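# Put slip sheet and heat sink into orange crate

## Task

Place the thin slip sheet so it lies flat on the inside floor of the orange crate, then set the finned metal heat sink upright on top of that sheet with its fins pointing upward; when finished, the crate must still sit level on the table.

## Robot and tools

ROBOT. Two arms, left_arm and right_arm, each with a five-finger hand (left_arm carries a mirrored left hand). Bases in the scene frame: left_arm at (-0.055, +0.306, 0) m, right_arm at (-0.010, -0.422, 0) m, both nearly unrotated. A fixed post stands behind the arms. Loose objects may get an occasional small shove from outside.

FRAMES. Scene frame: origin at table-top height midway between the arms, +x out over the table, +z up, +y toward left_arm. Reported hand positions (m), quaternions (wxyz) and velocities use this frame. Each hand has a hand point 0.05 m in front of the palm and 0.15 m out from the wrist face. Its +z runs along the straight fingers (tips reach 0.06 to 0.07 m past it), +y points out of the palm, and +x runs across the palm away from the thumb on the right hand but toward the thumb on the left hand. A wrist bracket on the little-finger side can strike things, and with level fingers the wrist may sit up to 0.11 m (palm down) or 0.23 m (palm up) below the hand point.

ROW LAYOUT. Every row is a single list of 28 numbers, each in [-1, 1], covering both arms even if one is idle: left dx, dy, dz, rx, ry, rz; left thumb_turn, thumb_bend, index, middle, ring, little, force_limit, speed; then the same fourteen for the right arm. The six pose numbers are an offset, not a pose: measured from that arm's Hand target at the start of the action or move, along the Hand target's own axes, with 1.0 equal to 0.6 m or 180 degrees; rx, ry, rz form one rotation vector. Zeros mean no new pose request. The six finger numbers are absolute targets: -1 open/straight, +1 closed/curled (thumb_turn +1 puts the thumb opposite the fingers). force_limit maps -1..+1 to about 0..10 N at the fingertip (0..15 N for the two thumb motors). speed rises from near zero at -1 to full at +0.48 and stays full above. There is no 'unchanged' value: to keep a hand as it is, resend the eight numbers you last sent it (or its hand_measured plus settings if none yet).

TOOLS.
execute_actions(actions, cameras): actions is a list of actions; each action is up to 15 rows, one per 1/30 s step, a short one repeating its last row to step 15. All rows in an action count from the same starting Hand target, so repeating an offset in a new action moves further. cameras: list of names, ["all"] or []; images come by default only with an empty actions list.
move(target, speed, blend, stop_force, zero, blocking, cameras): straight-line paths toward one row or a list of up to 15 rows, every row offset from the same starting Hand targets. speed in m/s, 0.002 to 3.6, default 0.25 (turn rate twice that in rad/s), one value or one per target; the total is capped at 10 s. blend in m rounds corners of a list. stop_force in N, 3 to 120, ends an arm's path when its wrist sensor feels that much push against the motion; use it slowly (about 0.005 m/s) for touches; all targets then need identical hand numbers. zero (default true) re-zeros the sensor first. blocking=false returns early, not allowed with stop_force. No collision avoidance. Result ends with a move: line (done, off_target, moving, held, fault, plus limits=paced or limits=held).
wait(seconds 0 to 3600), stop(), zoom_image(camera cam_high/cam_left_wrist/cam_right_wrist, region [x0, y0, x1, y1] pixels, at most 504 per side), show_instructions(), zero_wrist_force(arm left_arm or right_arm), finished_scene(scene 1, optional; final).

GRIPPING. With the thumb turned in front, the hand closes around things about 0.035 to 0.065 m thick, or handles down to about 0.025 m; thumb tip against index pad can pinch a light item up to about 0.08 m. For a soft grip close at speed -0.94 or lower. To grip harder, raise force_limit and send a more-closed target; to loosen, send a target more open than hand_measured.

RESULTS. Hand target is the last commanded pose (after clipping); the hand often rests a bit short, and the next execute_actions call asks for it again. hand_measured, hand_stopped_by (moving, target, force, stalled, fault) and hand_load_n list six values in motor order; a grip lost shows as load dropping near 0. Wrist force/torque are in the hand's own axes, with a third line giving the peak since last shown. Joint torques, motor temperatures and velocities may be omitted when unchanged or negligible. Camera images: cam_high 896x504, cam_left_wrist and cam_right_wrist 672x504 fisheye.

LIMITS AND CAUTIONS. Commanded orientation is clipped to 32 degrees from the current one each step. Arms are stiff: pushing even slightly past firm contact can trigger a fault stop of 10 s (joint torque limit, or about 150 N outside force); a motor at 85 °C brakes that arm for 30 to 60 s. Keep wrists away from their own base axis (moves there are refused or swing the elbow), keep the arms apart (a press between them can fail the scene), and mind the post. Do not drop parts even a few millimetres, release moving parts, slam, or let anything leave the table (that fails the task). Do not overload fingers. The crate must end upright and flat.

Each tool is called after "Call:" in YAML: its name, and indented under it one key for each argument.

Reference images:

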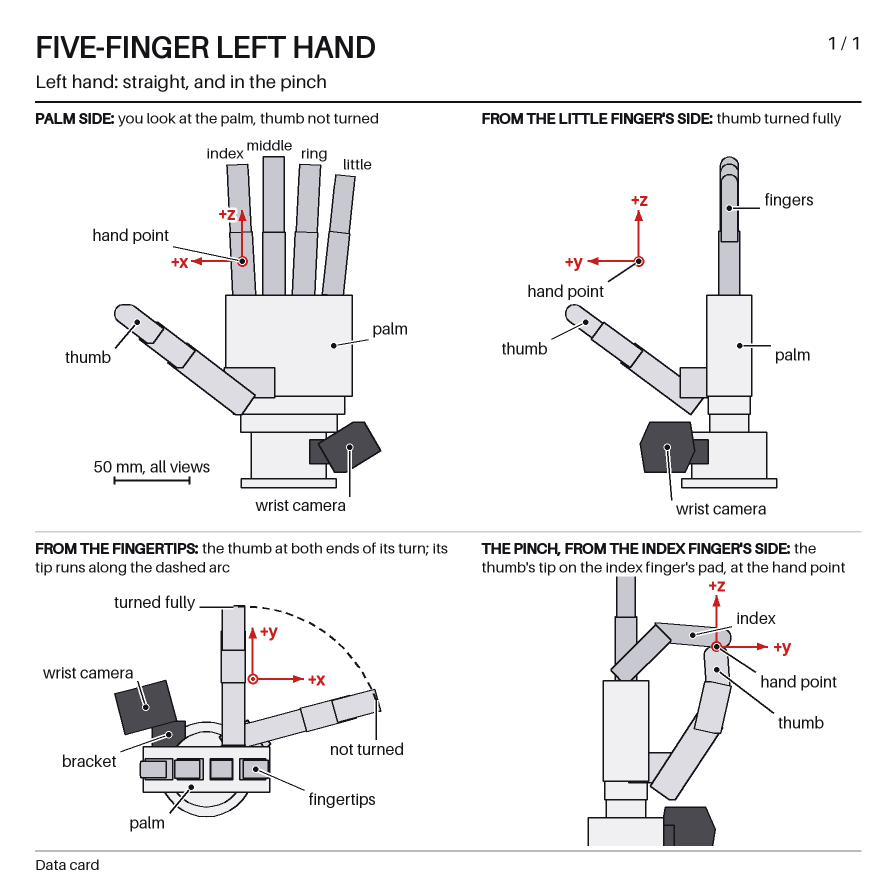

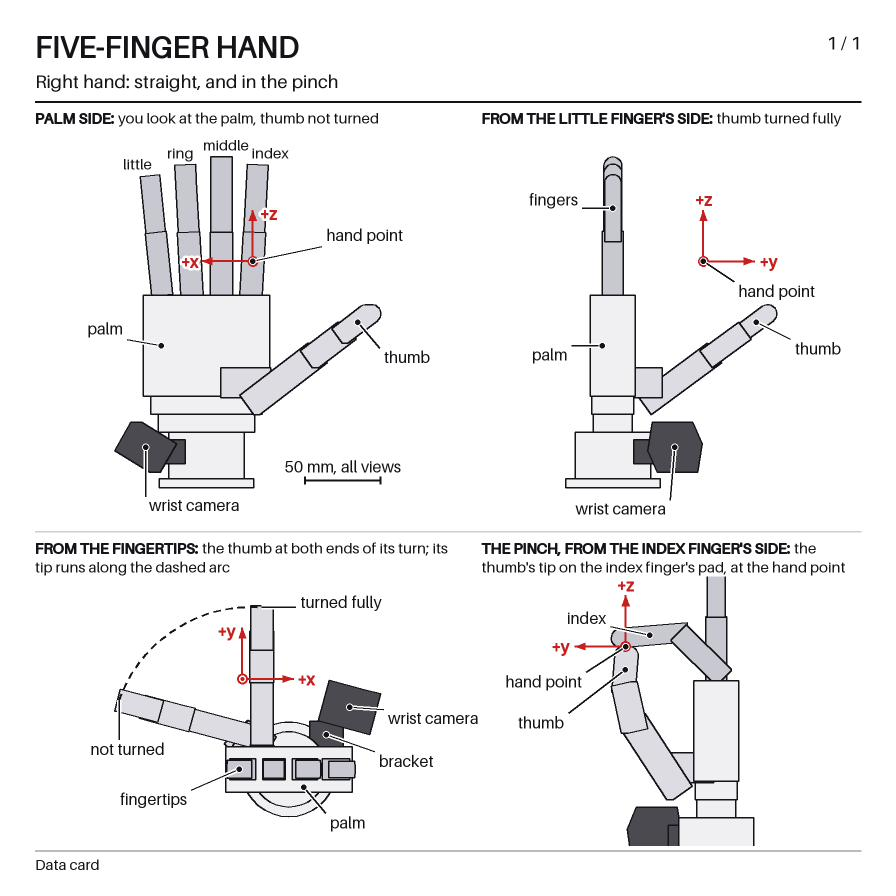

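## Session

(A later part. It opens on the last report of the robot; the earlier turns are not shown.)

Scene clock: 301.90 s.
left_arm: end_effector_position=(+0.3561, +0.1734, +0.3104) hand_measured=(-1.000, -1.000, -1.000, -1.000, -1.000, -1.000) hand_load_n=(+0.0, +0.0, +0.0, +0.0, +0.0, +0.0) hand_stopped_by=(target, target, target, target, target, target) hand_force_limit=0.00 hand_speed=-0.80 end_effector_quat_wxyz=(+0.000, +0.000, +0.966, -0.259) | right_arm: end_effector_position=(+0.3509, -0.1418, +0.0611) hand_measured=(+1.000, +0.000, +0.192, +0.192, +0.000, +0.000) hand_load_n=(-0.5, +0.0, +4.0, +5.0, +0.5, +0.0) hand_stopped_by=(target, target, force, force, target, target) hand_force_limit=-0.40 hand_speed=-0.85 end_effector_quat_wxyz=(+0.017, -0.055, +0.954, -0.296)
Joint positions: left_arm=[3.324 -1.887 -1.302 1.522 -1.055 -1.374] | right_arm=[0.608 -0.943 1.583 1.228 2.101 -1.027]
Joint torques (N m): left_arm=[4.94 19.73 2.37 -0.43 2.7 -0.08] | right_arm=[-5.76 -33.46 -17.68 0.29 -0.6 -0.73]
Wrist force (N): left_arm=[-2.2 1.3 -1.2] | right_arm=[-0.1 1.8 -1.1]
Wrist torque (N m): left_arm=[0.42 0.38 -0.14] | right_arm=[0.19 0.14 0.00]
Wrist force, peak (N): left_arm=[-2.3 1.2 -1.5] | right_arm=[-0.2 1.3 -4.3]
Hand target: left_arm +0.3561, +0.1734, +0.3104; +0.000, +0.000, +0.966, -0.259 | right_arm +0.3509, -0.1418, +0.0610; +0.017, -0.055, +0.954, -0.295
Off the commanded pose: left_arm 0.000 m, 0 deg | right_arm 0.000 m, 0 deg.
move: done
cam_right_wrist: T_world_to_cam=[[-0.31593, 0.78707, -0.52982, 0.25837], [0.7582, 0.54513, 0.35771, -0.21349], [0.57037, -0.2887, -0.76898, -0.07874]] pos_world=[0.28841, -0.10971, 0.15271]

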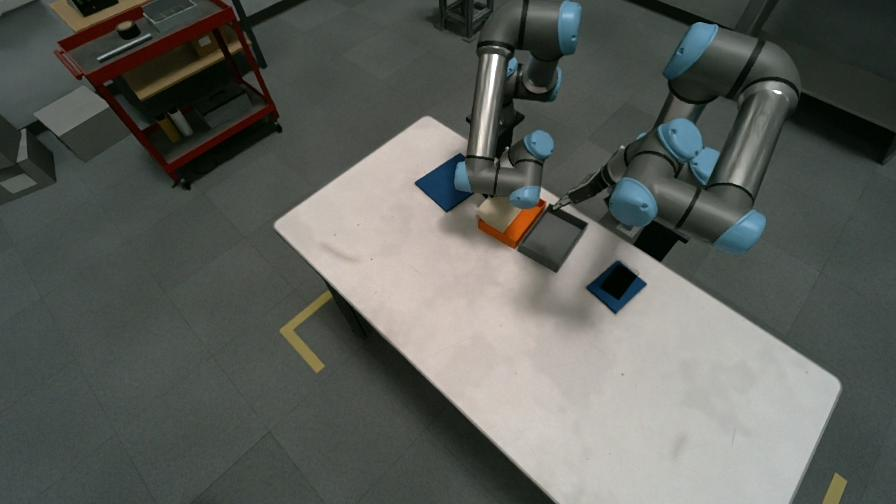

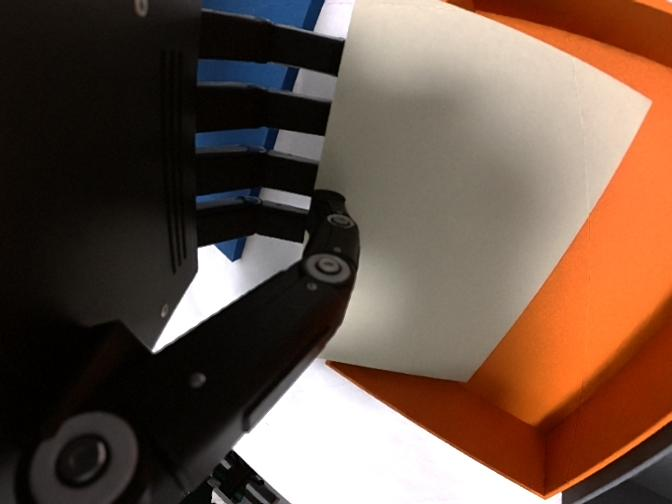

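Call:
move:
  target: [0,0,0,0,0,0,-1,-1,-1,-1,-1,-1,0,-0.8,0,0,0,0,0,0,1,-0.6,0.35,0.35,0,0,-0.4,-0.85]
  cameras: ["cam_high","cam_right_wrist"]

Scene clock: 308.00 s.
left_arm: end_effector_position=(+0.3561, +0.1734, +0.3104) hand_measured=(-1.000, -1.000, -1.000, -1.000, -1.000, -1.000) hand_load_n=(+0.0, +0.0, +0.0, +0.0, +0.0, +0.0) hand_stopped_by=(target, target, target, target, target, target) hand_force_limit=0.00 hand_speed=-0.80 end_effector_quat_wxyz=(+0.000, +0.000, +0.966, -0.259) | right_arm: end_effector_position=(+0.3509, -0.1418, +0.0610) hand_measured=(+1.000, -0.600, +0.192, +0.192, +0.000, +0.000) hand_load_n=(+0.0, +0.0, +0.0, +0.5, +0.0, +0.0) hand_stopped_by=(target, target, force, force, target, target) hand_force_limit=-0.40 hand_speed=-0.85 end_effector_quat_wxyz=(+0.017, -0.055, +0.954, -0.295)
Joint positions: left_arm=[3.324 -1.887 -1.302 1.522 -1.055 -1.374] | right_arm=[0.608 -0.944 1.584 1.228 2.101 -1.027]
Joint torques (N m): left_arm=[5.73 19.92 2.77 -0.4 2.7 -0.21] | right_arm=[-7.13 -57.67 2.08 0.96 0.16 -1.05]
Wrist force (N): left_arm=[-2.0 1.1 -1.2] | right_arm=[-0.1 2.0 -0.5]
Wrist torque (N m): left_arm=[0.40 0.36 -0.13] | right_arm=[0.21 0.12 0.01]
Wrist force, peak (N): left_arm=[-2.2 1.4 -1.3] | right_arm=[-0.1 2.0 -1.1]
Hand target: left_arm +0.3561, +0.1734, +0.3104; +0.000, +0.000, +0.966, -0.259 | right_arm +0.3509, -0.1418, +0.0610; +0.017, -0.055, +0.954, -0.295
Off the commanded pose: left_arm 0.000 m, 0 deg | right_arm 0.000 m, 0 deg.
move: done
cam_right_wrist: T_world_to_cam=[[-0.31587, 0.78732, -0.52949, 0.25833], [0.75823, 0.54494, 0.35797, -0.21355], [0.57037, -0.2884, -0.76909, -0.0787]] pos_world=[0.28841, -0.10971, 0.1527]

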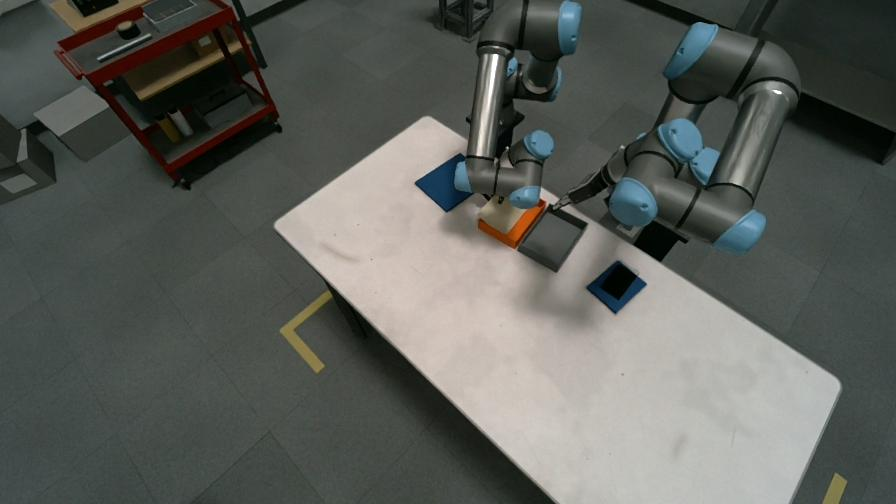

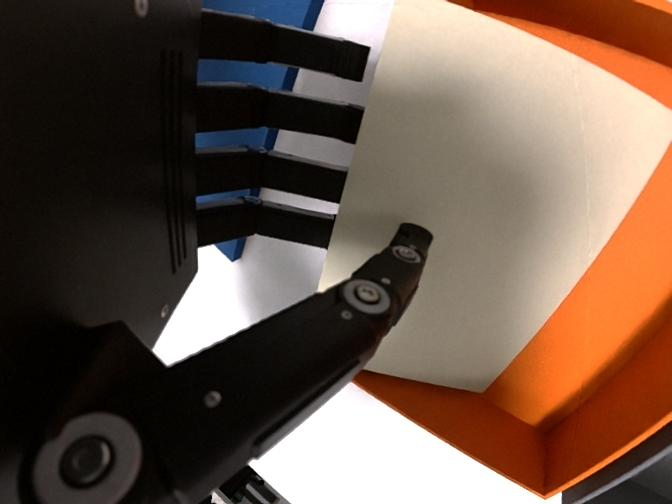

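Call:
move:
  target:
    - [0,0,0,0,0,0,-1,-1,-1,-1,-1,-1,0,-0.8,0,0.0038,0.0055,0,0,0,1,-0.6,0.35,0.35,0,0,-0.4,-0.85]
    - [0,0,0,0,0,0,-1,-1,-1,-1,-1,-1,0,-0.8,-0.0008,-0.0787,0.062,0,0,0,1,-0.6,0.35,0.35,0,0,-0.4,-0.85]
  speed: [0.008,0.04]
  cameras: ["cam_high","cam_right_wrist"]

Call:
zoom_image:
  camera: "cam_high"
  region: [460, 150, 560, 260]

Scene clock: 314.10 s.
left_arm: end_effector_position=(+0.3561, +0.1734, +0.3104) hand_measured=(-1.000, -1.000, -1.000, -1.000, -1.000, -1.000) hand_load_n=(+0.0, +0.0, +0.0, +0.0, +0.0, +0.0) hand_stopped_by=(target, target, target, target, target, target) hand_force_limit=0.00 hand_speed=-0.80 end_effector_quat_wxyz=(+0.000, +0.000, +0.966, -0.259) | right_arm: end_effector_position=(+0.3582, -0.2014, +0.0571) hand_measured=(+1.000, -0.600, +0.192, +0.192, +0.000, +0.000) hand_load_n=(+0.0, +0.0, +0.0, +0.0, +0.0, +0.0) hand_stopped_by=(target, target, force, force, target, target) hand_force_limit=-0.40 hand_speed=-0.85 end_effector_quat_wxyz=(+0.017, -0.055, +0.954, -0.295) end_effector_velocity=(+0.000, +0.001, +0.001) end_effector_angular_velocity=(-0.001, +0.001, -0.001)
Joint positions: left_arm=[3.324 -1.887 -1.302 1.522 -1.055 -1.374] | right_arm=[0.484 -1.018 1.706 1.107 2.133 -1.167]
Joint velocities: left_arm=[within noise] | right_arm=[0.003 0.002 -0.004 0.006 -0.001 0.005]
Joint torques (N m): left_arm=[5.54 20.49 2.11 -0.38 2.73 -0.33] | right_arm=[7.6 -23.96 -28.59 5.16 -0.71 1.25]
Wrist force (N): left_arm=[-2.0 1.2 -1.4] | right_arm=[-0.2 1.9 -0.8]
Wrist torque (N m): left_arm=[0.42 0.35 -0.13] | right_arm=[0.21 0.14 0.08]
Wrist force, peak (N): left_arm=[-2.2 1.2 -1.4] | right_arm=[0.7 2.8 -1.1]
Hand target: left_arm +0.3561, +0.1734, +0.3104; +0.000, +0.000, +0.966, -0.259 | right_arm +0.3582, -0.2013, +0.0570; +0.017, -0.055, +0.954, -0.295
Off the commanded pose: left_arm 0.000 m, 0 deg | right_arm 0.000 m, 0 deg.
move: done
cam_right_wrist: T_world_to_cam=[[-0.31567, 0.78729, -0.52965, 0.30545], [0.75815, 0.54493, 0.35813, -0.18522], [0.57058, -0.28851, -0.7689, -0.10315]] pos_world=[0.2957, -0.16931, 0.1488]

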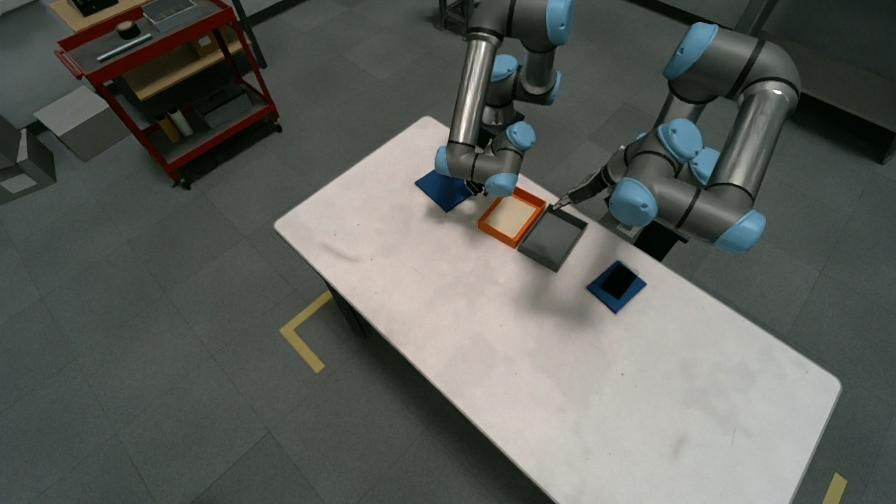

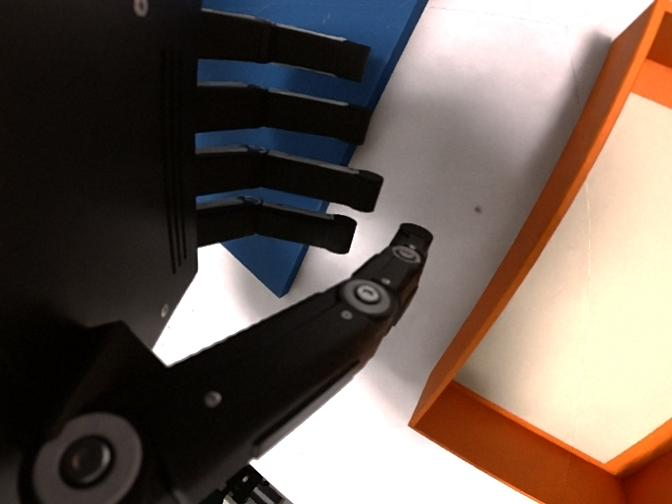

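Scaled by 4.582 from the camera's image (finer frame: 1280x720).

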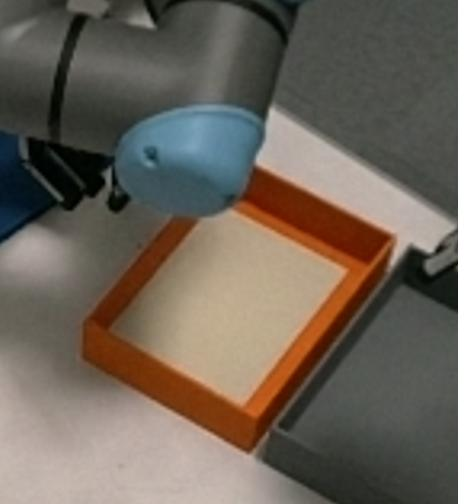

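Call:
move:
  target: [0.1152,0.2892,0.0455,0.1333,0,0,1,-1,-0.6,-0.6,1,1,0,0.0,0.0808,-0.3733,-0.0271,0,0,0,1,-0.6,0.35,0.35,0,0,-0.4,-0.85]
  speed: 0.15
  cameras: ["all"]

Call:
zoom_image:
  camera: "cam_high"
  region: [460, 150, 560, 260]

Scene clock: 327.57 s.
left_arm: end_effector_position=(+0.2870, +0.3099, +0.1998) hand_measured=(+1.000, -1.000, -0.600, -0.600, +1.000, +1.000) hand_load_n=(+0.0, +0.0, +0.0, +0.0, +0.0, +0.0) hand_stopped_by=(target, target, target, target, target, target) hand_force_limit=0.00 hand_speed=0.00 end_effector_quat_wxyz=(+0.000, +0.000, +0.891, -0.454) | right_arm: end_effector_position=(+0.3303, -0.3812, +0.1970) hand_measured=(+1.000, -0.600, +0.192, +0.192, +0.000, +0.000) hand_load_n=(+0.0, +0.0, +0.0, +0.0, +0.0, +0.0) hand_stopped_by=(target, target, force, force, target, target) hand_force_limit=-0.40 hand_speed=-0.85 end_effector_quat_wxyz=(+0.017, -0.055, +0.954, -0.295)
Joint positions: left_arm=[3.916 -1.921 -1.863 1.452 -0.946 -0.551] | right_arm=[0.013 -1.501 1.865 1.116 2.165 -1.731]
Joint torques (N m): left_arm=[5.28 45.99 26.17 -0.13 3.08 1.52] | right_arm=[-8.14 -18.57 -25.56 -0.06 2.56 -1.09]
Wrist force (N): left_arm=[-2.0 0.7 -0.6] | right_arm=[-0.3 2.0 -0.8]
Wrist torque (N m): left_arm=[0.37 0.41 -0.16] | right_arm=[0.24 0.14 0.09]
Wrist force, peak (N): left_arm=[-1.5 2.8 -3.2] | right_arm=[0.2 4.6 -0.5]
Hand target: left_arm +0.2870, +0.3100, +0.1999; +0.000, +0.000, +0.891, -0.454 | right_arm +0.3302, -0.3813, +0.1970; +0.017, -0.055, +0.954, -0.295
Off the commanded pose: left_arm 0.000 m, 0 deg | right_arm 0.000 m, 0 deg.
move: done
cam_left_wrist: T_world_to_cam=[[-0.25972, -0.57463, 0.77611, 0.09181], [-0.80506, 0.57269, 0.15461, 0.01706], [-0.53331, -0.58466, -0.61135, 0.57708]] pos_world=[0.34535, 0.38038, 0.27891]
cam_right_wrist: T_world_to_cam=[[-0.31581, 0.78736, -0.52947, 0.51238], [0.75815, 0.54493, 0.35813, -0.11614], [0.5705, -0.28832, -0.76903, -0.03145]] pos_world=[0.26781, -0.34921, 0.2887]

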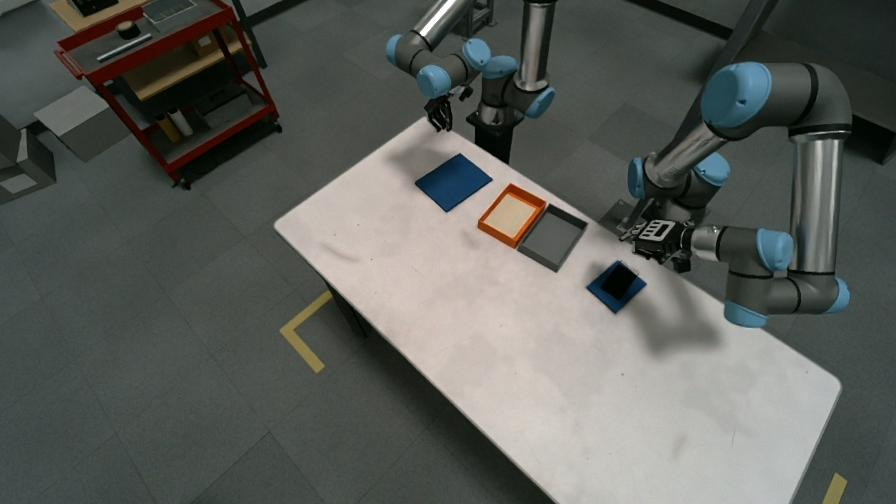

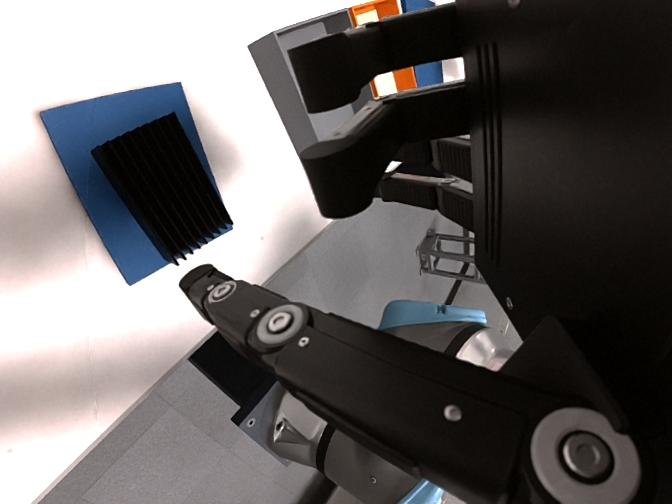

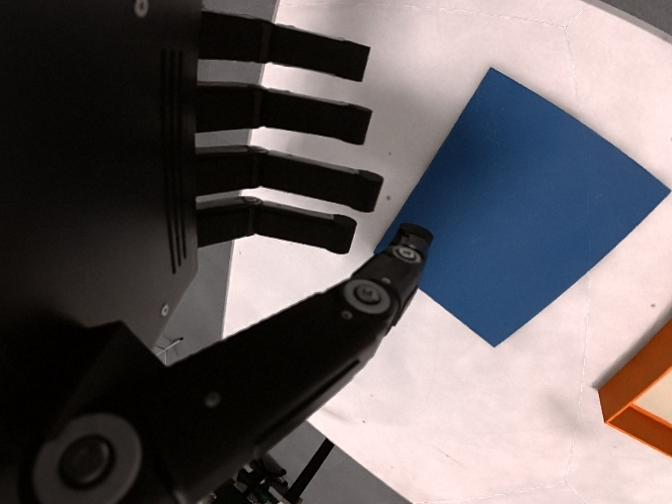

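Scaled by 4.582 from the camera's image (finer frame: 1280x720).

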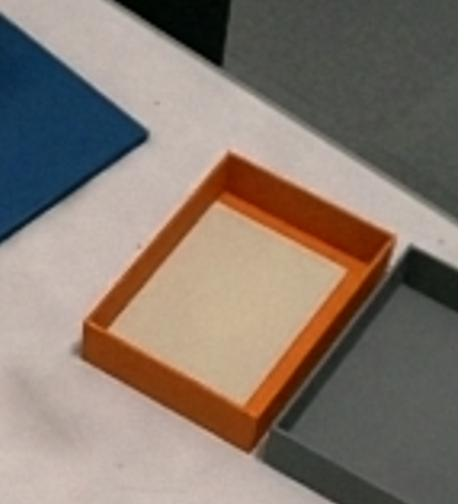

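Call:
zoom_image:
  camera: "cam_left_wrist"
  region: [30, 70, 250, 300]

Call:
zoom_image:
  camera: "cam_high"
  region: [570, 240, 670, 330]

Scaled by 2.191 from the camera's image (finer frame: 960x720).

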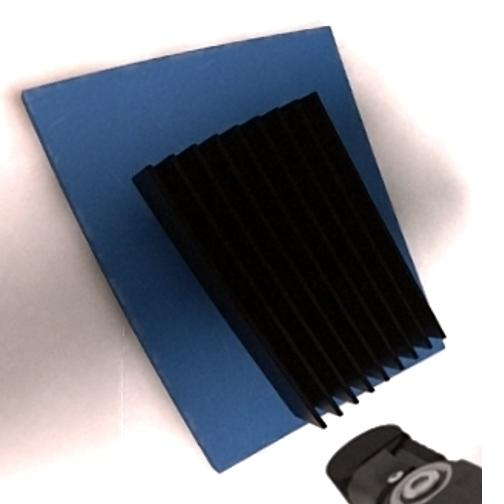

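Scaled by 5.040 from the camera's image (finer frame: 1280x720).

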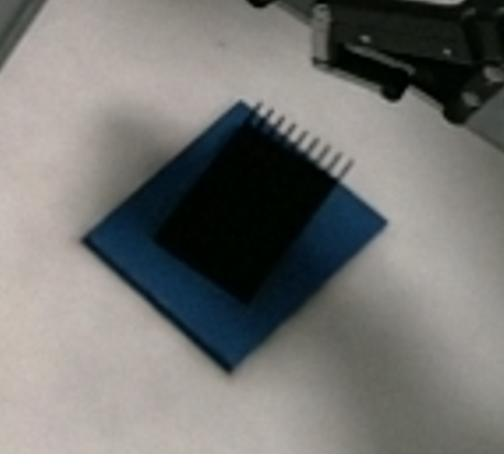

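Call:
move:
  target: [-0.005,0.1551,0.1127,0,0,0,1,-1,-0.6,-0.6,1,1,0,0.0,0,0,0,0,0,0,1,-0.6,0.35,0.35,0,0,-0.4,-0.85]
  speed: 0.1
  cameras: ["cam_high","cam_left_wrist"]

Call:
zoom_image:
  camera: "cam_left_wrist"
  region: [0, 0, 420, 420]

Call:
zoom_image:
  camera: "cam_high"
  region: [570, 220, 690, 330]

Scene clock: 337.30 s.
left_arm: end_effector_position=(+0.2900, +0.3099, +0.0848) hand_measured=(+1.000, -1.000, -0.600, -0.600, +1.000, +1.000) hand_load_n=(+0.0, +0.0, +0.0, +0.0, +0.0, +0.0) hand_stopped_by=(target, target, target, target, target, target) hand_force_limit=0.00 hand_speed=0.00 end_effector_quat_wxyz=(+0.000, +0.000, +0.891, -0.454) | right_arm: end_effector_position=(+0.3302, -0.3813, +0.1970) hand_measured=(+1.000, -0.600, +0.192, +0.192, +0.000, +0.000) hand_load_n=(+0.0, +0.0, +0.0, +0.0, +0.0, +0.0) hand_stopped_by=(target, target, force, force, target, target) hand_force_limit=-0.40 hand_speed=-0.85 end_effector_quat_wxyz=(+0.017, -0.055, +0.954, -0.295)
Joint positions: left_arm=[3.91 -2.127 -1.932 1.73 -0.942 -0.556] | right_arm=[0.013 -1.501 1.865 1.116 2.165 -1.731]
Joint torques (N m): left_arm=[-7.5 49.85 22.1 -3.61 2.29 -0.42] | right_arm=[-8.93 -30.77 -1.91 0.09 2.55 -0.79]
Wrist force (N): left_arm=[-2.0 0.5 -0.4] | right_arm=[-0.2 2.2 -0.9]
Wrist torque (N m): left_arm=[0.33 0.35 -0.16] | right_arm=[0.26 0.13 0.10]
Wrist force, peak (N): left_arm=[-2.0 -1.0 -1.4] | right_arm=[-0.4 2.2 -1.0]
Hand target: left_arm +0.2901, +0.3099, +0.0848; +0.000, +0.000, +0.891, -0.454 | right_arm +0.3302, -0.3813, +0.1970; +0.017, -0.055, +0.954, -0.295
Off the commanded pose: left_arm 0.000 m, 0 deg | right_arm 0.000 m, 0 deg.
move: done
cam_left_wrist: T_world_to_cam=[[-0.25969, -0.57452, 0.7762, 0.1818], [-0.80507, 0.57269, 0.15455, 0.03735], [-0.53331, -0.58476, -0.61125, 0.50845]] pos_world=[0.34845, 0.38038, 0.16391]

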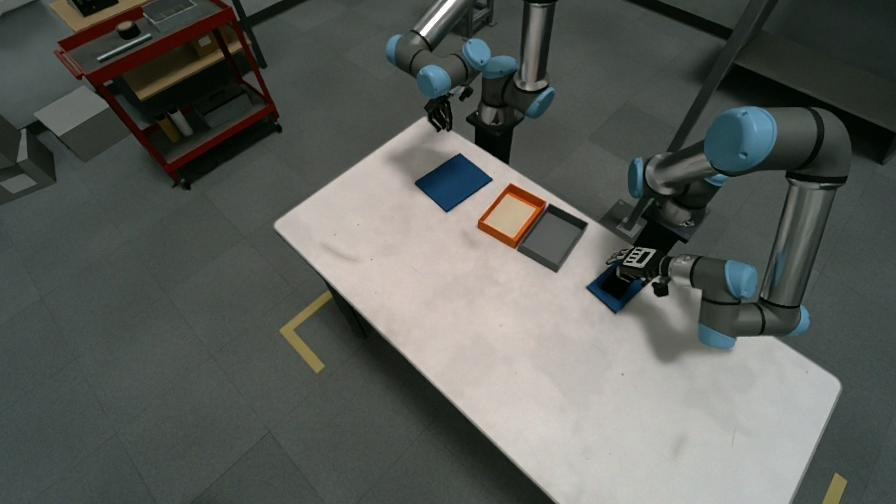

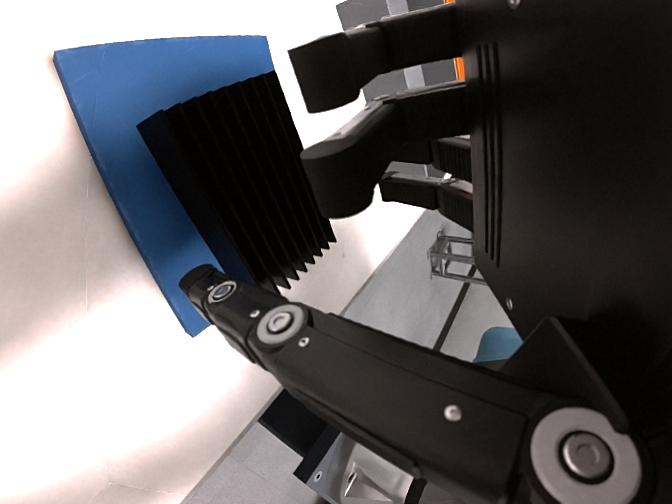

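Scaled by 1.200 from the camera's image (finer frame: 960x720).

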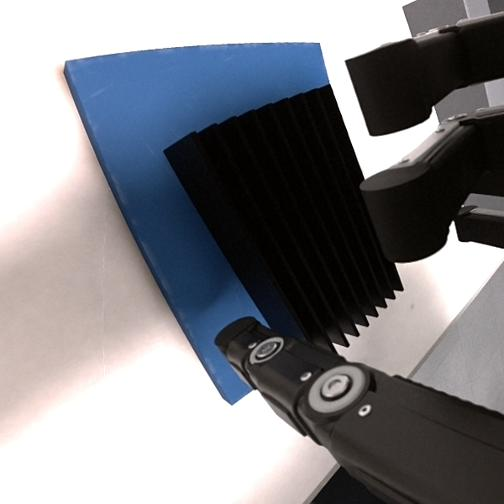

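Scaled by 4.200 from the camera's image (finer frame: 1280x720).

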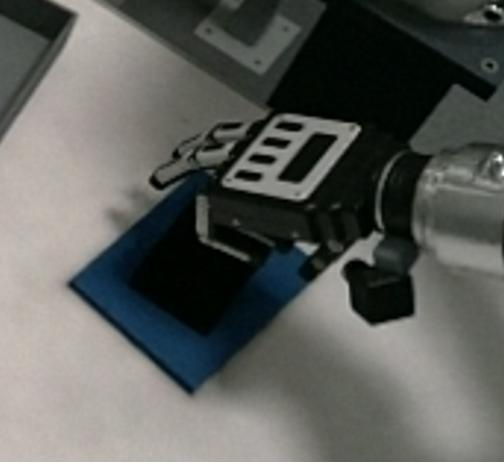

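Call:
move:
  target: [-0.005,0.0614,0.0381,0,0,0,1,-1,-0.6,-0.6,1,1,0,0.0,0,0,0,0,0,0,1,-0.6,0.35,0.35,0,0,-0.4,-0.85]
  speed: 0.02
  stop_force: 4
  cameras: ["cam_high","cam_left_wrist"]

Call:
zoom_image:
  camera: "cam_left_wrist"
  region: [100, 0, 500, 400]

Call:
zoom_image:
  camera: "cam_high"
  region: [580, 230, 670, 320]

Scene clock: 350.60 s.
left_arm: end_effector_position=(+0.2931, +0.3131, +0.0416) hand_measured=(+1.000, -1.000, -0.600, -0.600, +1.000, +1.000) hand_load_n=(+0.0, +0.0, +0.0, +0.0, +0.0, +0.0) hand_stopped_by=(target, target, target, target, target, target) hand_force_limit=0.00 hand_speed=0.00 end_effector_quat_wxyz=(+0.000, +0.000, +0.891, -0.454) | right_arm: end_effector_position=(+0.3302, -0.3813, +0.1970) hand_measured=(+1.000, -0.600, +0.192, +0.192, +0.000, +0.000) hand_load_n=(+0.0, +0.0, +0.0, +0.0, +0.0, +0.0) hand_stopped_by=(target, target, force, force, target, target) hand_force_limit=-0.40 hand_speed=-0.85 end_effector_quat_wxyz=(+0.017, -0.055, +0.954, -0.295)
Joint positions: left_arm=[3.911 -2.222 -1.927 1.82 -0.942 -0.555] | right_arm=[0.013 -1.501 1.865 1.116 2.165 -1.731]
Joint torques (N m): left_arm=[4.66 56.01 7.99 -5.73 -2 1.04] | right_arm=[-8.61 -29.86 -1.55 0.04 1.92 -0.93]
Wrist force (N): left_arm=[-1.9 0.3 -0.7] | right_arm=[-0.2 2.0 -0.8]
Wrist torque (N m): left_arm=[0.31 0.32 -0.14] | right_arm=[0.22 0.12 0.09]
Wrist force, peak (N): left_arm=[-2.1 0.7 -0.7] | right_arm=[-0.3 2.3 -0.8]
Hand target: left_arm +0.2931, +0.3131, +0.0416; +0.000, +0.000, +0.891, -0.454 | right_arm +0.3302, -0.3813, +0.1970; +0.017, -0.055, +0.954, -0.295
Off the commanded pose: left_arm 0.000 m, 0 deg | right_arm 0.000 m, 0 deg.
move: done
cam_left_wrist: T_world_to_cam=[[-0.25994, -0.5748, 0.77591, 0.2182], [-0.80513, 0.57263, 0.15448, 0.04474], [-0.5331, -0.58455, -0.61164, 0.48546]] pos_world=[0.35154, 0.38358, 0.12071]

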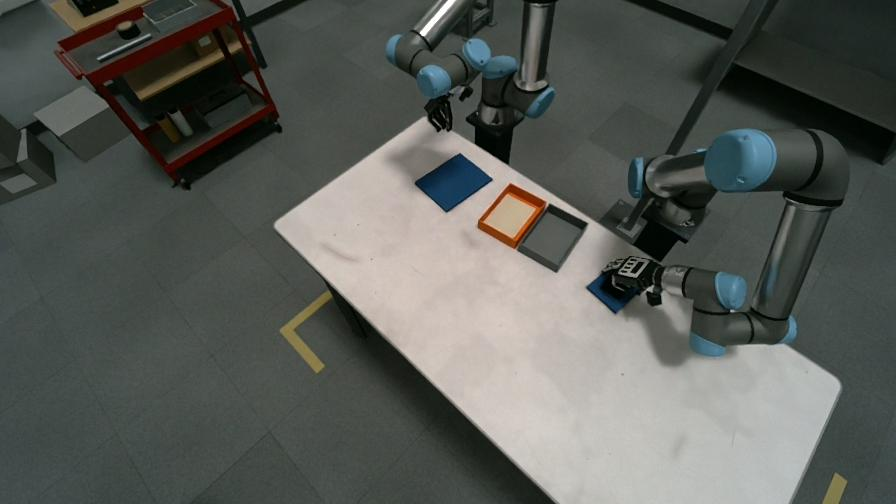

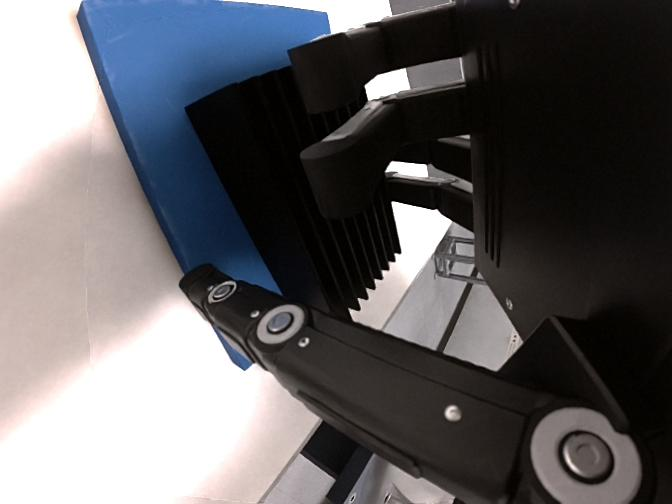

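Scaled by 1.260 from the camera's image (finer frame: 960x720).

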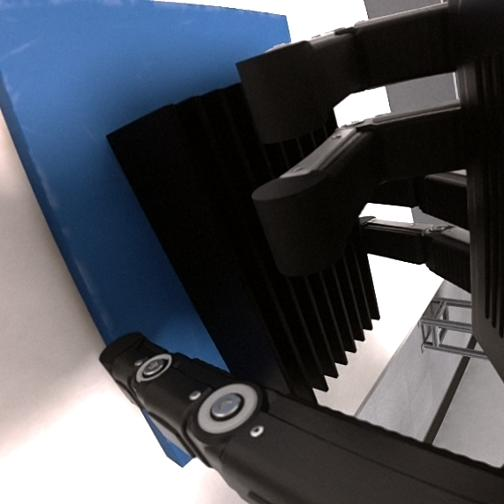

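Scaled by 5.600 from the camera's image (finer frame: 1280x720).

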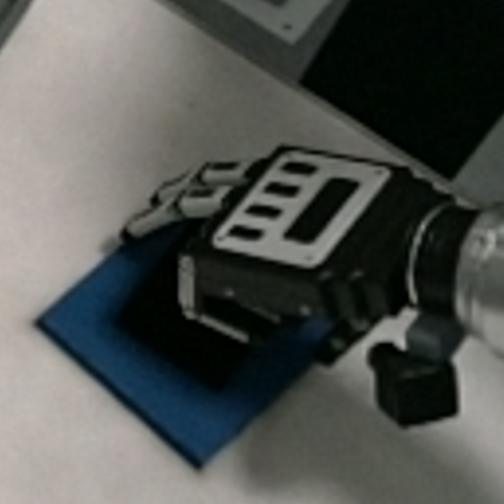

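Call:
move:
  target: [0,0,0,0,0,0,1,-0.5,-0.6,-0.6,1,1,-0.6,-0.7,0,0,0,0,0,0,1,-0.6,0.35,0.35,0,0,-0.4,-0.85]
  cameras: ["cam_left_wrist"]

Call:
zoom_image:
  camera: "cam_left_wrist"
  region: [100, 0, 500, 400]

Scene clock: 354.67 s.
left_arm: end_effector_position=(+0.2931, +0.3131, +0.0416) hand_measured=(+1.000, -0.500, -0.600, -0.600, +1.000, +1.000) hand_load_n=(+0.5, +0.5, +0.0, +0.0, +0.0, +0.0) hand_stopped_by=(target, target, target, target, target, target) hand_force_limit=-0.60 hand_speed=-0.70 end_effector_quat_wxyz=(+0.000, +0.000, +0.891, -0.454) | right_arm: end_effector_position=(+0.3302, -0.3813, +0.1970) hand_measured=(+1.000, -0.600, +0.192, +0.192, +0.000, +0.000) hand_load_n=(+0.0, +0.0, +0.0, +0.0, +0.0, +0.0) hand_stopped_by=(target, target, force, force, target, target) hand_force_limit=-0.40 hand_speed=-0.85 end_effector_quat_wxyz=(+0.017, -0.055, +0.954, -0.295)
Joint positions: left_arm=[3.911 -2.222 -1.927 1.82 -0.942 -0.555] | right_arm=[0.013 -1.501 1.865 1.116 2.165 -1.731]
Joint torques (N m): left_arm=[-0.97 56.25 -1.49 -5.49 -1.36 -0.87] | right_arm=[-7.97 -31.53 -1.06 -0.19 1.61 -0.82]
Wrist force (N): left_arm=[-1.9 1.3 -0.8] | right_arm=[-0.2 2.1 -0.9]
Wrist torque (N m): left_arm=[0.40 0.32 -0.16] | right_arm=[0.25 0.14 0.09]
Wrist force, peak (N): left_arm=[-2.1 1.5 -1.0] | right_arm=[-0.2 2.1 -1.1]
Hand target: left_arm +0.2931, +0.3131, +0.0416; +0.000, +0.000, +0.891, -0.454 | right_arm +0.3302, -0.3813, +0.1970; +0.017, -0.055, +0.954, -0.295
Off the commanded pose: left_arm 0.000 m, 0 deg | right_arm 0.000 m, 0 deg.
move: done
cam_left_wrist: T_world_to_cam=[[-0.25994, -0.5748, 0.77591, 0.2182], [-0.80513, 0.57263, 0.15448, 0.04474], [-0.5331, -0.58455, -0.61164, 0.48546]] pos_world=[0.35154, 0.38358, 0.12071]

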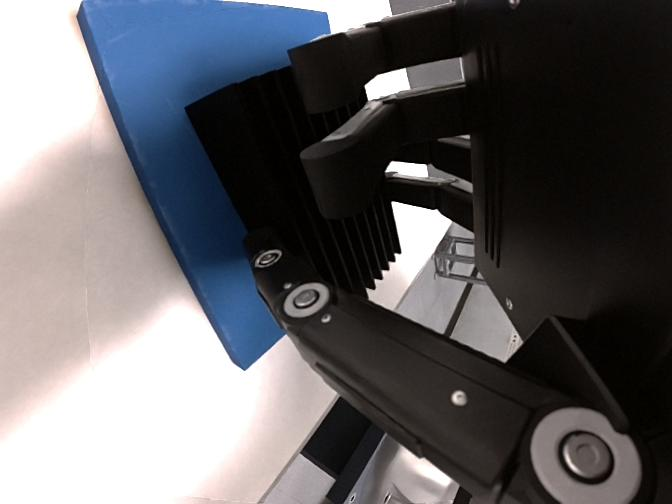

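Scaled by 1.260 from the camera's image (finer frame: 960x720).

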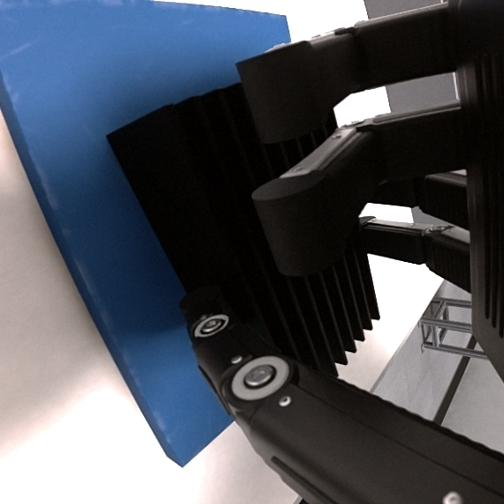

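Call:
move:
  target: [0,0,0,0,0,0,1,-0.5,0.1,0.1,1,1,-0.4,-0.85,0,0,0,0,0,0,1,-0.6,0.35,0.35,0,0,-0.4,-0.85]
  cameras: ["cam_left_wrist","cam_high"]

Call:
zoom_image:
  camera: "cam_left_wrist"
  region: [100, 0, 500, 400]

Scene clock: 356.70 s.
left_arm: end_effector_position=(+0.2931, +0.3131, +0.0416) hand_measured=(+1.000, -0.502, -0.366, -0.366, +1.000, +1.000) hand_load_n=(+0.0, +5.0, +3.0, +3.5, +0.0, +0.0) hand_stopped_by=(target, target, force, force, target, target) hand_force_limit=-0.40 hand_speed=-0.85 end_effector_quat_wxyz=(+0.000, +0.000, +0.891, -0.454) | right_arm: end_effector_position=(+0.3302, -0.3813, +0.1970) hand_measured=(+1.000, -0.600, +0.192, +0.192, +0.000, +0.000) hand_load_n=(+0.0, +0.0, +0.0, +0.0, +0.0, +0.0) hand_stopped_by=(target, target, force, force, target, target) hand_force_limit=-0.40 hand_speed=-0.85 end_effector_quat_wxyz=(+0.017, -0.055, +0.954, -0.295)
Joint positions: left_arm=[3.911 -2.222 -1.927 1.82 -0.942 -0.555] | right_arm=[0.013 -1.501 1.865 1.116 2.165 -1.731]
Joint torques (N m): left_arm=[-2.74 52.55 -2.04 -1.8 -1.25 -1.14] | right_arm=[-7.23 -30.34 -2.21 -0.11 1.52 -0.78]
Wrist force (N): left_arm=[-1.0 -6.8 -2.8] | right_arm=[-0.3 1.9 -0.9]
Wrist torque (N m): left_arm=[-0.03 0.21 -0.02] | right_arm=[0.22 0.15 0.08]
Wrist force, peak (N): left_arm=[-1.1 -7.3 -2.8] | right_arm=[-0.1 2.3 -1.0]
Hand target: left_arm +0.2931, +0.3131, +0.0416; +0.000, +0.000, +0.891, -0.454 | right_arm +0.3302, -0.3813, +0.1970; +0.017, -0.055, +0.954, -0.295
Off the commanded pose: left_arm 0.000 m, 0 deg | right_arm 0.000 m, 0 deg.
move: done
cam_left_wrist: T_world_to_cam=[[-0.25987, -0.57472, 0.77599, 0.21814], [-0.80515, 0.57261, 0.15446, 0.04476], [-0.53311, -0.58465, -0.61154, 0.48549]] pos_world=[0.35154, 0.38358, 0.12071]
Images, in order (width x height): cam_high 896x504, cam_left_wrist 672x504.

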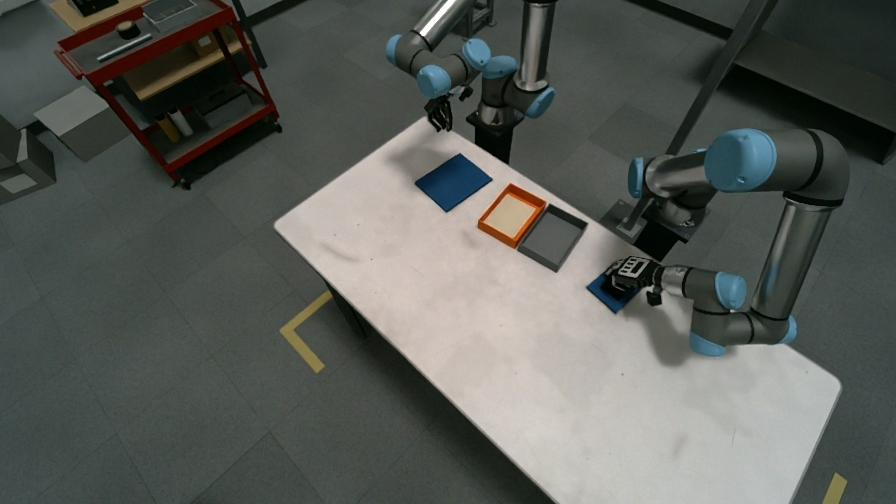

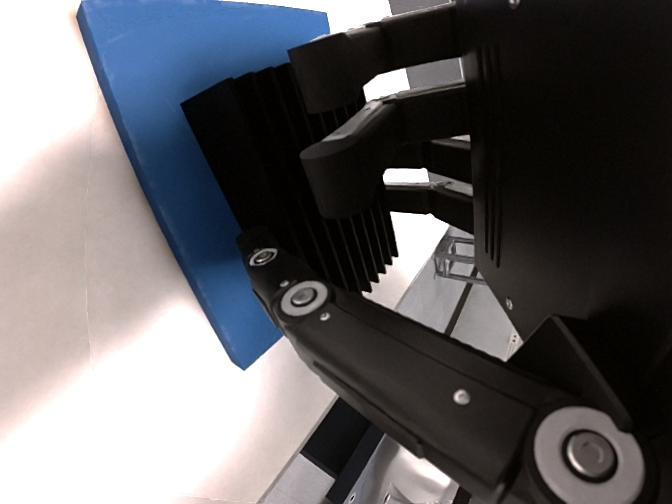

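Scaled by 1.260 from the camera's image (finer frame: 960x720).

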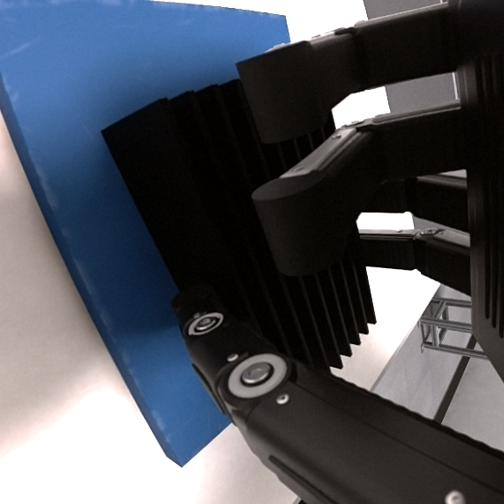

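Call:
move:
  target: [0,0,0,0,0,0,1,-0.5,0.15,0.15,1,1,0.3,-0.85,0,0,0,0,0,0,1,-0.6,0.35,0.35,0,0,-0.4,-0.85]
  cameras: []

Scene clock: 358.67 s.
left_arm: end_effector_position=(+0.2931, +0.3131, +0.0416) hand_measured=(+1.000, -0.504, -0.300, -0.312, +1.000, +1.000) hand_load_n=(-0.5, +9.5, +6.5, +6.0, +0.0, +0.0) hand_stopped_by=(target, target, force, force, target, target) hand_force_limit=0.30 hand_speed=-0.85 end_effector_quat_wxyz=(+0.000, +0.000, +0.891, -0.454) | right_arm: end_effector_position=(+0.3302, -0.3813, +0.1970) hand_measured=(+1.000, -0.600, +0.192, +0.192, +0.000, +0.000) hand_load_n=(+0.0, +0.0, +0.0, +0.0, +0.0, +0.0) hand_stopped_by=(target, target, force, force, target, target) hand_force_limit=-0.40 hand_speed=-0.85 end_effector_quat_wxyz=(+0.017, -0.055, +0.954, -0.295)
Joint positions: left_arm=[3.911 -2.222 -1.927 1.82 -0.942 -0.555] | right_arm=[0.013 -1.501 1.865 1.116 2.165 -1.731]
Joint torques (N m): left_arm=[-5.88 37.54 -1.65 0.53 -0.96 -1.19] | right_arm=[-6.07 -30.86 -2.13 -0.08 1.28 -0.45]
Wrist force (N): left_arm=[-0.2 -14.0 -4.4] | right_arm=[0.0 2.0 -1.0]
Wrist torque (N m): left_arm=[-0.37 0.13 0.11] | right_arm=[0.23 0.11 0.10]
Wrist force, peak (N): left_arm=[-0.2 -14.3 -4.5] | right_arm=[-0.1 2.3 -0.7]
Hand target: left_arm +0.2931, +0.3131, +0.0416; +0.000, +0.000, +0.891, -0.454 | right_arm +0.3302, -0.3813, +0.1970; +0.017, -0.055, +0.954, -0.295
Off the commanded pose: left_arm 0.000 m, 0 deg | right_arm 0.000 m, 0 deg.
move: done

Call:
move:
  target: [0,-0.027,-0.0196,0,0,0,1,-0.5,0.15,0.15,1,1,0.3,-0.85,0,0,0,0,0,0,1,-0.6,0.35,0.35,0,0,-0.4,-0.85]
  speed: 0.02
  cameras: ["cam_high","cam_left_wrist"]

Call:
zoom_image:
  camera: "cam_left_wrist"
  region: [100, 0, 500, 400]

Call:
zoom_image:
  camera: "cam_high"
  region: [580, 230, 670, 320]

Scene clock: 361.60 s.
left_arm: end_effector_position=(+0.2931, +0.3131, +0.0618) hand_measured=(+1.000, -0.504, -0.300, -0.312, +1.000, +1.000) hand_load_n=(-0.5, +11.0, +4.5, +3.0, +0.0, +0.0) hand_stopped_by=(target, target, force, force, target, target) hand_force_limit=0.30 hand_speed=-0.85 end_effector_quat_wxyz=(+0.000, +0.000, +0.891, -0.454) | right_arm: end_effector_position=(+0.3302, -0.3813, +0.1970) hand_measured=(+1.000, -0.600, +0.192, +0.192, +0.000, +0.000) hand_load_n=(+0.0, +0.0, +0.0, +0.0, +0.0, +0.0) hand_stopped_by=(target, target, force, force, target, target) hand_force_limit=-0.40 hand_speed=-0.85 end_effector_quat_wxyz=(+0.017, -0.055, +0.954, -0.295)
Joint positions: left_arm=[3.911 -2.18 -1.925 1.776 -0.942 -0.555] | right_arm=[0.013 -1.501 1.865 1.116 2.165 -1.731]
Joint torques (N m): left_arm=[-4.8 19.43 21.2 -0.96 -0.93 -0.27] | right_arm=[-6.54 -29.61 -1.97 -0.18 0.97 -0.79]
Wrist force (N): left_arm=[-1.8 2.6 0.7] | right_arm=[-0.1 2.2 -1.0]
Wrist torque (N m): left_arm=[0.41 0.31 -0.21] | right_arm=[0.27 0.12 0.10]
Wrist force, peak (N): left_arm=[0.0 -14.2 -4.6] | right_arm=[-0.4 2.3 -0.9]
Hand target: left_arm +0.2931, +0.3131, +0.0616; +0.000, +0.000, +0.891, -0.454 | right_arm +0.3302, -0.3813, +0.1970; +0.017, -0.055, +0.954, -0.295
Off the commanded pose: left_arm 0.000 m, 0 deg | right_arm 0.000 m, 0 deg.
move: done
cam_left_wrist: T_world_to_cam=[[-0.25994, -0.5748, 0.77591, 0.2025], [-0.80513, 0.57263, 0.15448, 0.04154], [-0.5331, -0.58455, -0.61164, 0.49776]] pos_world=[0.35144, 0.38358, 0.14091]

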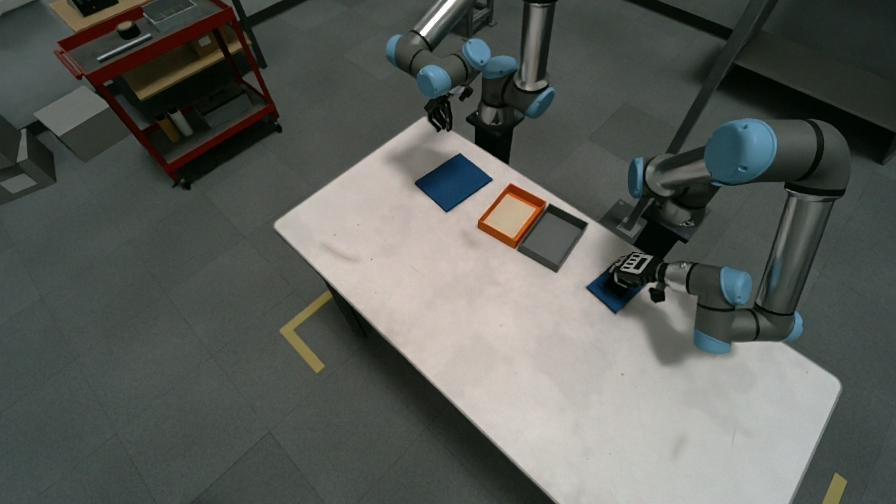

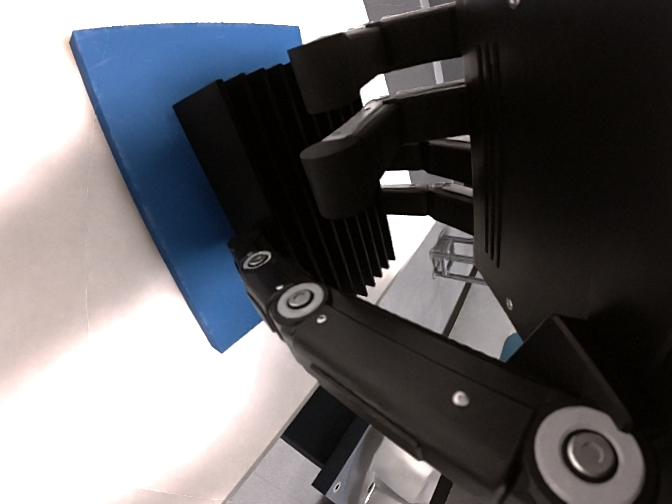

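Scaled by 1.260 from the camera's image (finer frame: 960x720).

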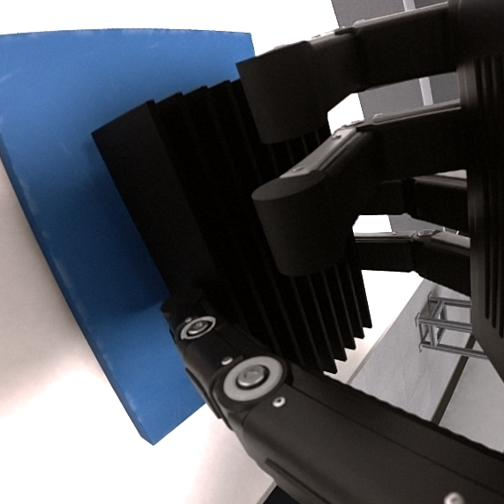

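Scaled by 5.600 from the camera's image (finer frame: 1280x720).

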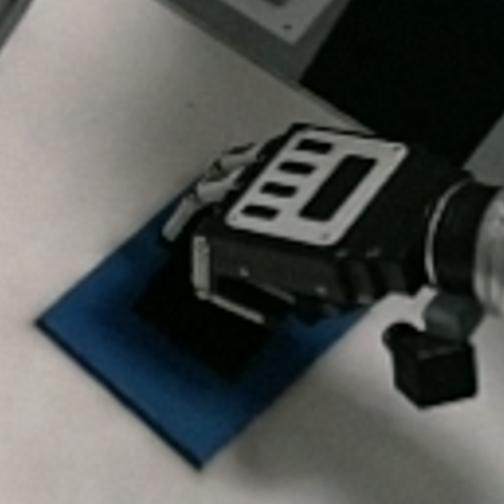

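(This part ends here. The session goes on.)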